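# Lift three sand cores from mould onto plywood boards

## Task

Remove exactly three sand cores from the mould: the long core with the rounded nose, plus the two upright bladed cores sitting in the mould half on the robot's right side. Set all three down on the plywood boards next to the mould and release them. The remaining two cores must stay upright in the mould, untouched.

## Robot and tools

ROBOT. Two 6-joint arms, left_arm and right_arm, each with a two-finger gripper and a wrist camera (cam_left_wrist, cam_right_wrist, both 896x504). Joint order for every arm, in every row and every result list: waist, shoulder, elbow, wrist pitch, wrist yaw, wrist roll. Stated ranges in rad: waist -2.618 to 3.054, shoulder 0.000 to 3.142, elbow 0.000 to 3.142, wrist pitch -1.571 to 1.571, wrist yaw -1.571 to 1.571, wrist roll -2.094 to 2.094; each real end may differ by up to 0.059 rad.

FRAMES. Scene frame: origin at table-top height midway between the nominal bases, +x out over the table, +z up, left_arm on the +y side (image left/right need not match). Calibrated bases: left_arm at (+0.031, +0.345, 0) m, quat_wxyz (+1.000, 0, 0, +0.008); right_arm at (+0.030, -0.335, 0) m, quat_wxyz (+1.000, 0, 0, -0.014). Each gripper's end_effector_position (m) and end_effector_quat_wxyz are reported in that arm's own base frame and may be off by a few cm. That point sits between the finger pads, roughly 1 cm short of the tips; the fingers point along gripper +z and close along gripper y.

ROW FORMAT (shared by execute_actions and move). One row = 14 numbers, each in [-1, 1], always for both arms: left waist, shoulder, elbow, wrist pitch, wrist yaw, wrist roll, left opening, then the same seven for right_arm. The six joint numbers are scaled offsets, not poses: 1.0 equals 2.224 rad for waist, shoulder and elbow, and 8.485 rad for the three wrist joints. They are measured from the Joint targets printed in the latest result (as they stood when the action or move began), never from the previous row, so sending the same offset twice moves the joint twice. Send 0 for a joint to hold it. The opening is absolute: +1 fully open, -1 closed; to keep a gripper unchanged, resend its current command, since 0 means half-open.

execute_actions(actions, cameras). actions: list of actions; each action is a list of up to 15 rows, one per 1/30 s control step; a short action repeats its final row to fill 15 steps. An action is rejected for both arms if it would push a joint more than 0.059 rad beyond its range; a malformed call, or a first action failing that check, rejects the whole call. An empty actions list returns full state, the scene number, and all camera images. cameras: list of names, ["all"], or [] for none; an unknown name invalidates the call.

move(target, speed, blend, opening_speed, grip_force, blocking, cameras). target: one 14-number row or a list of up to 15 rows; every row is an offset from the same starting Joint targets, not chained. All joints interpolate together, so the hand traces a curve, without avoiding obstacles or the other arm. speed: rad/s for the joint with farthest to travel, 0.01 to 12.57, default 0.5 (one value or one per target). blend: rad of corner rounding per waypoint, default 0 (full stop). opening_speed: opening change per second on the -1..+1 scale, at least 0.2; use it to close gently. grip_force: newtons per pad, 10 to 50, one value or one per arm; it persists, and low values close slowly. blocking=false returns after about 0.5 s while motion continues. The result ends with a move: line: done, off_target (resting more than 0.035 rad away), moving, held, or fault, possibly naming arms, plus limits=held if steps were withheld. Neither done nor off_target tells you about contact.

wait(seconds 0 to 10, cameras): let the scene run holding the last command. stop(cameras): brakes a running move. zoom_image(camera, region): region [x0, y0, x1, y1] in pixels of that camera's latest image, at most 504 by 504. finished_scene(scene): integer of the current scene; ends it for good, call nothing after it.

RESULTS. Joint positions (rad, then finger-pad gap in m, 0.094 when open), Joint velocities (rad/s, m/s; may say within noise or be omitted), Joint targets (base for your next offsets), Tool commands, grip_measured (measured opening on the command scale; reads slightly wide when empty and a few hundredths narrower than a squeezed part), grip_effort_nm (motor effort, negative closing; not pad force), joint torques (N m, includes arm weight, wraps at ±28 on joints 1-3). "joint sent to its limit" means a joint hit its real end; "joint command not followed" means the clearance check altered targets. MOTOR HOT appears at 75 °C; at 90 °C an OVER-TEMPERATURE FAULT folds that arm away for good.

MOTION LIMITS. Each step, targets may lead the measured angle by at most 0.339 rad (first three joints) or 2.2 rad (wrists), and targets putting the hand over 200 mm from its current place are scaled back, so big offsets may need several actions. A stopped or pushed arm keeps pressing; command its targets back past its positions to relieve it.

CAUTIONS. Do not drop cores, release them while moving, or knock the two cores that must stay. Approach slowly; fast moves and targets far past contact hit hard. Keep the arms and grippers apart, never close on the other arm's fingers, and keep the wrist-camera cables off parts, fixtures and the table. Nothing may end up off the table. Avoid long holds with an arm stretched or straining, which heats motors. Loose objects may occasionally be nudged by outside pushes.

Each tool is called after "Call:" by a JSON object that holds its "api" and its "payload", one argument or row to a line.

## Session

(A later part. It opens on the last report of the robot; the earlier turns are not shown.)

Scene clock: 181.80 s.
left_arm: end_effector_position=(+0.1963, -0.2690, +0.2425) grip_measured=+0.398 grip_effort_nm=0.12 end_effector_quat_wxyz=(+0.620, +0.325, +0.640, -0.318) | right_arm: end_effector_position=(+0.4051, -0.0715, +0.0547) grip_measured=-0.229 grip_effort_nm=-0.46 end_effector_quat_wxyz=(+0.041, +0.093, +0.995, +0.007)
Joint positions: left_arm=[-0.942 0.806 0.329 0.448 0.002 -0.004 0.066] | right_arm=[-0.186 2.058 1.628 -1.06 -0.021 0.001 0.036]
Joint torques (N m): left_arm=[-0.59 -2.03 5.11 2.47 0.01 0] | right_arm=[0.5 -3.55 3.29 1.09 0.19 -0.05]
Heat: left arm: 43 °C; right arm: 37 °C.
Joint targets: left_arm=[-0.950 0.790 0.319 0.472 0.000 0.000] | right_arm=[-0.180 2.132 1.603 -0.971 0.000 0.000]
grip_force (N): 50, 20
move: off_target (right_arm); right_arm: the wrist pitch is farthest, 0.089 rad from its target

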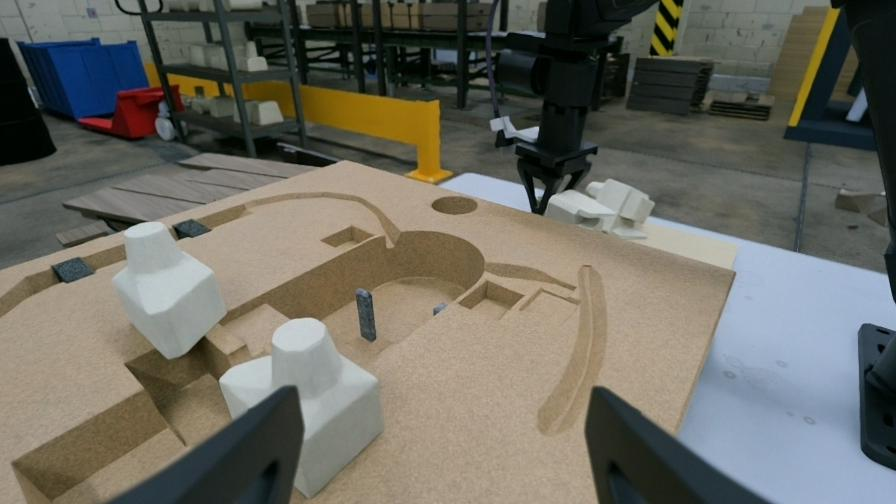

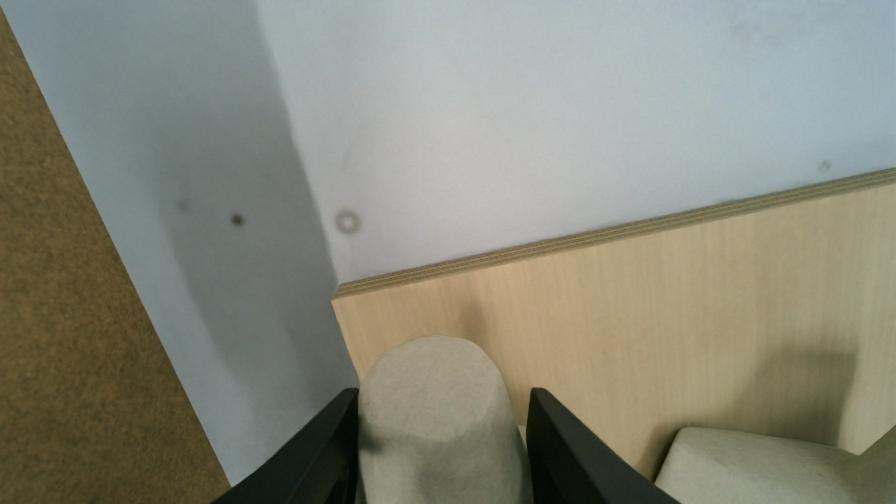

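Call:
{"api": "move", "payload": {
  "target": [
    [0,0,0,0,0,0,0.4,0,0.0135,0.0018,0.003,0,0,-0.7],
    [0,0,0,0,0,0,0.4,0,0.0135,0.0018,0.003,0,0,0.15],
    [0,0,0,0,0,0,0.4,0,-0.0211,0.156,-0.0458,0,0,0.15]
  ],
  "speed": [0.2,0.2,0.35],
  "opening_speed": 0.7,
  "cameras": ["all"]
}}

Call:
{"api": "zoom_image", "payload": {
  "camera": "cam_left_wrist",
  "region": [460, 50, 710, 300]
}}

Scene clock: 191.37 s.
left_arm: end_effector_position=(+0.1963, -0.2690, +0.2425) grip_measured=+0.398 grip_effort_nm=0.12 end_effector_quat_wxyz=(+0.620, +0.325, +0.640, -0.318) | right_arm: end_effector_position=(+0.4102, -0.0738, +0.1042) grip_measured=+0.147 grip_effort_nm=0.19 end_effector_quat_wxyz=(+0.015, +0.091, +0.996, +0.001)
Joint positions: left_arm=[-0.942 0.806 0.329 0.448 0.002 -0.004 0.066] | right_arm=[-0.182 2.12 1.922 -1.345 -0.004 0 0.054]
Joint torques (N m): left_arm=[-0.54 -2.02 5.04 2.45 -0.01 -0.03] | right_arm=[0.14 -12.53 7.3 0.02 0.04 -0.04]
Heat: left arm: 44 °C; right arm: 36 °C.
Joint targets: left_arm=[-0.950 0.790 0.319 0.472 0.000 0.000] | right_arm=[-0.180 2.085 1.950 -1.360 0.000 0.000]
grip_force (N): 50, 20
move: done; target 2's new numbers were sent with right_arm's wrist pitch 0.117 rad from that target

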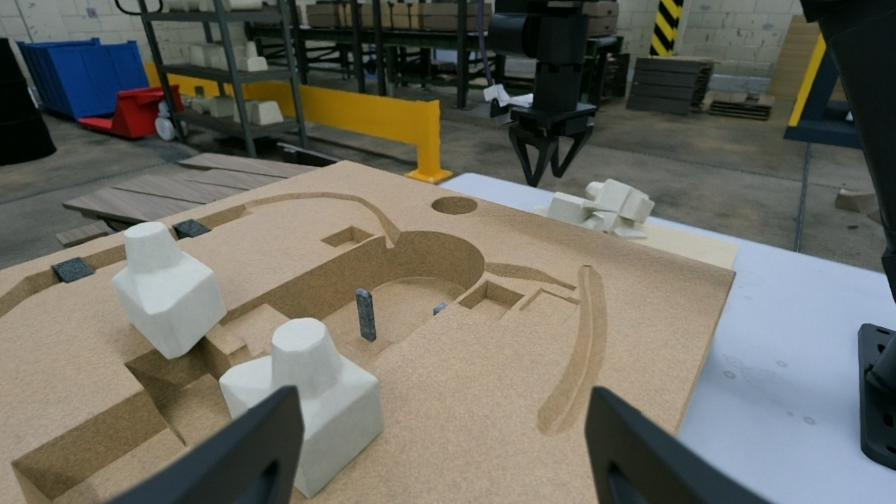

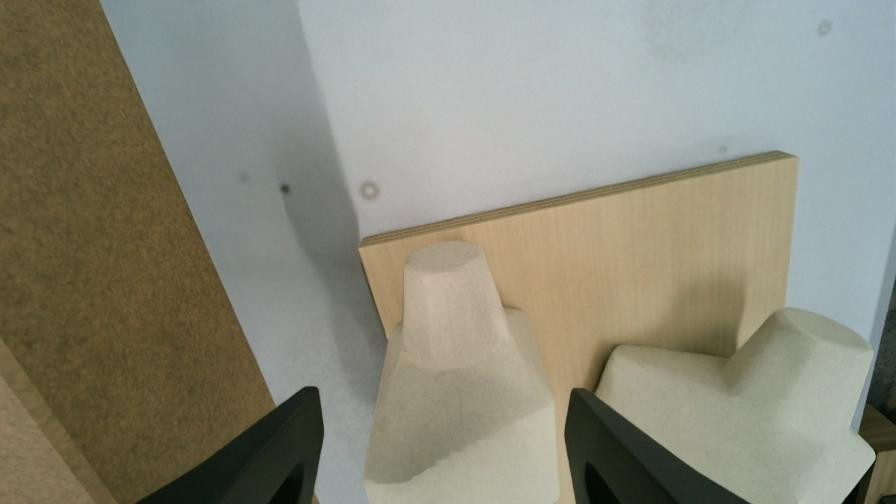

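Scaled by 2.016.

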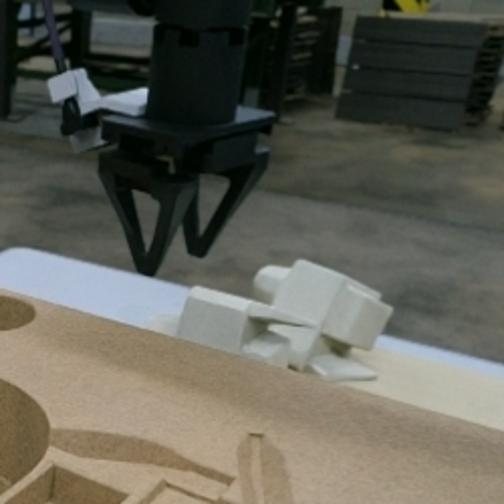

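Call:
{"api": "finished_scene", "payload": {
  "scene": 2
}}

The scene is finished: the task was done.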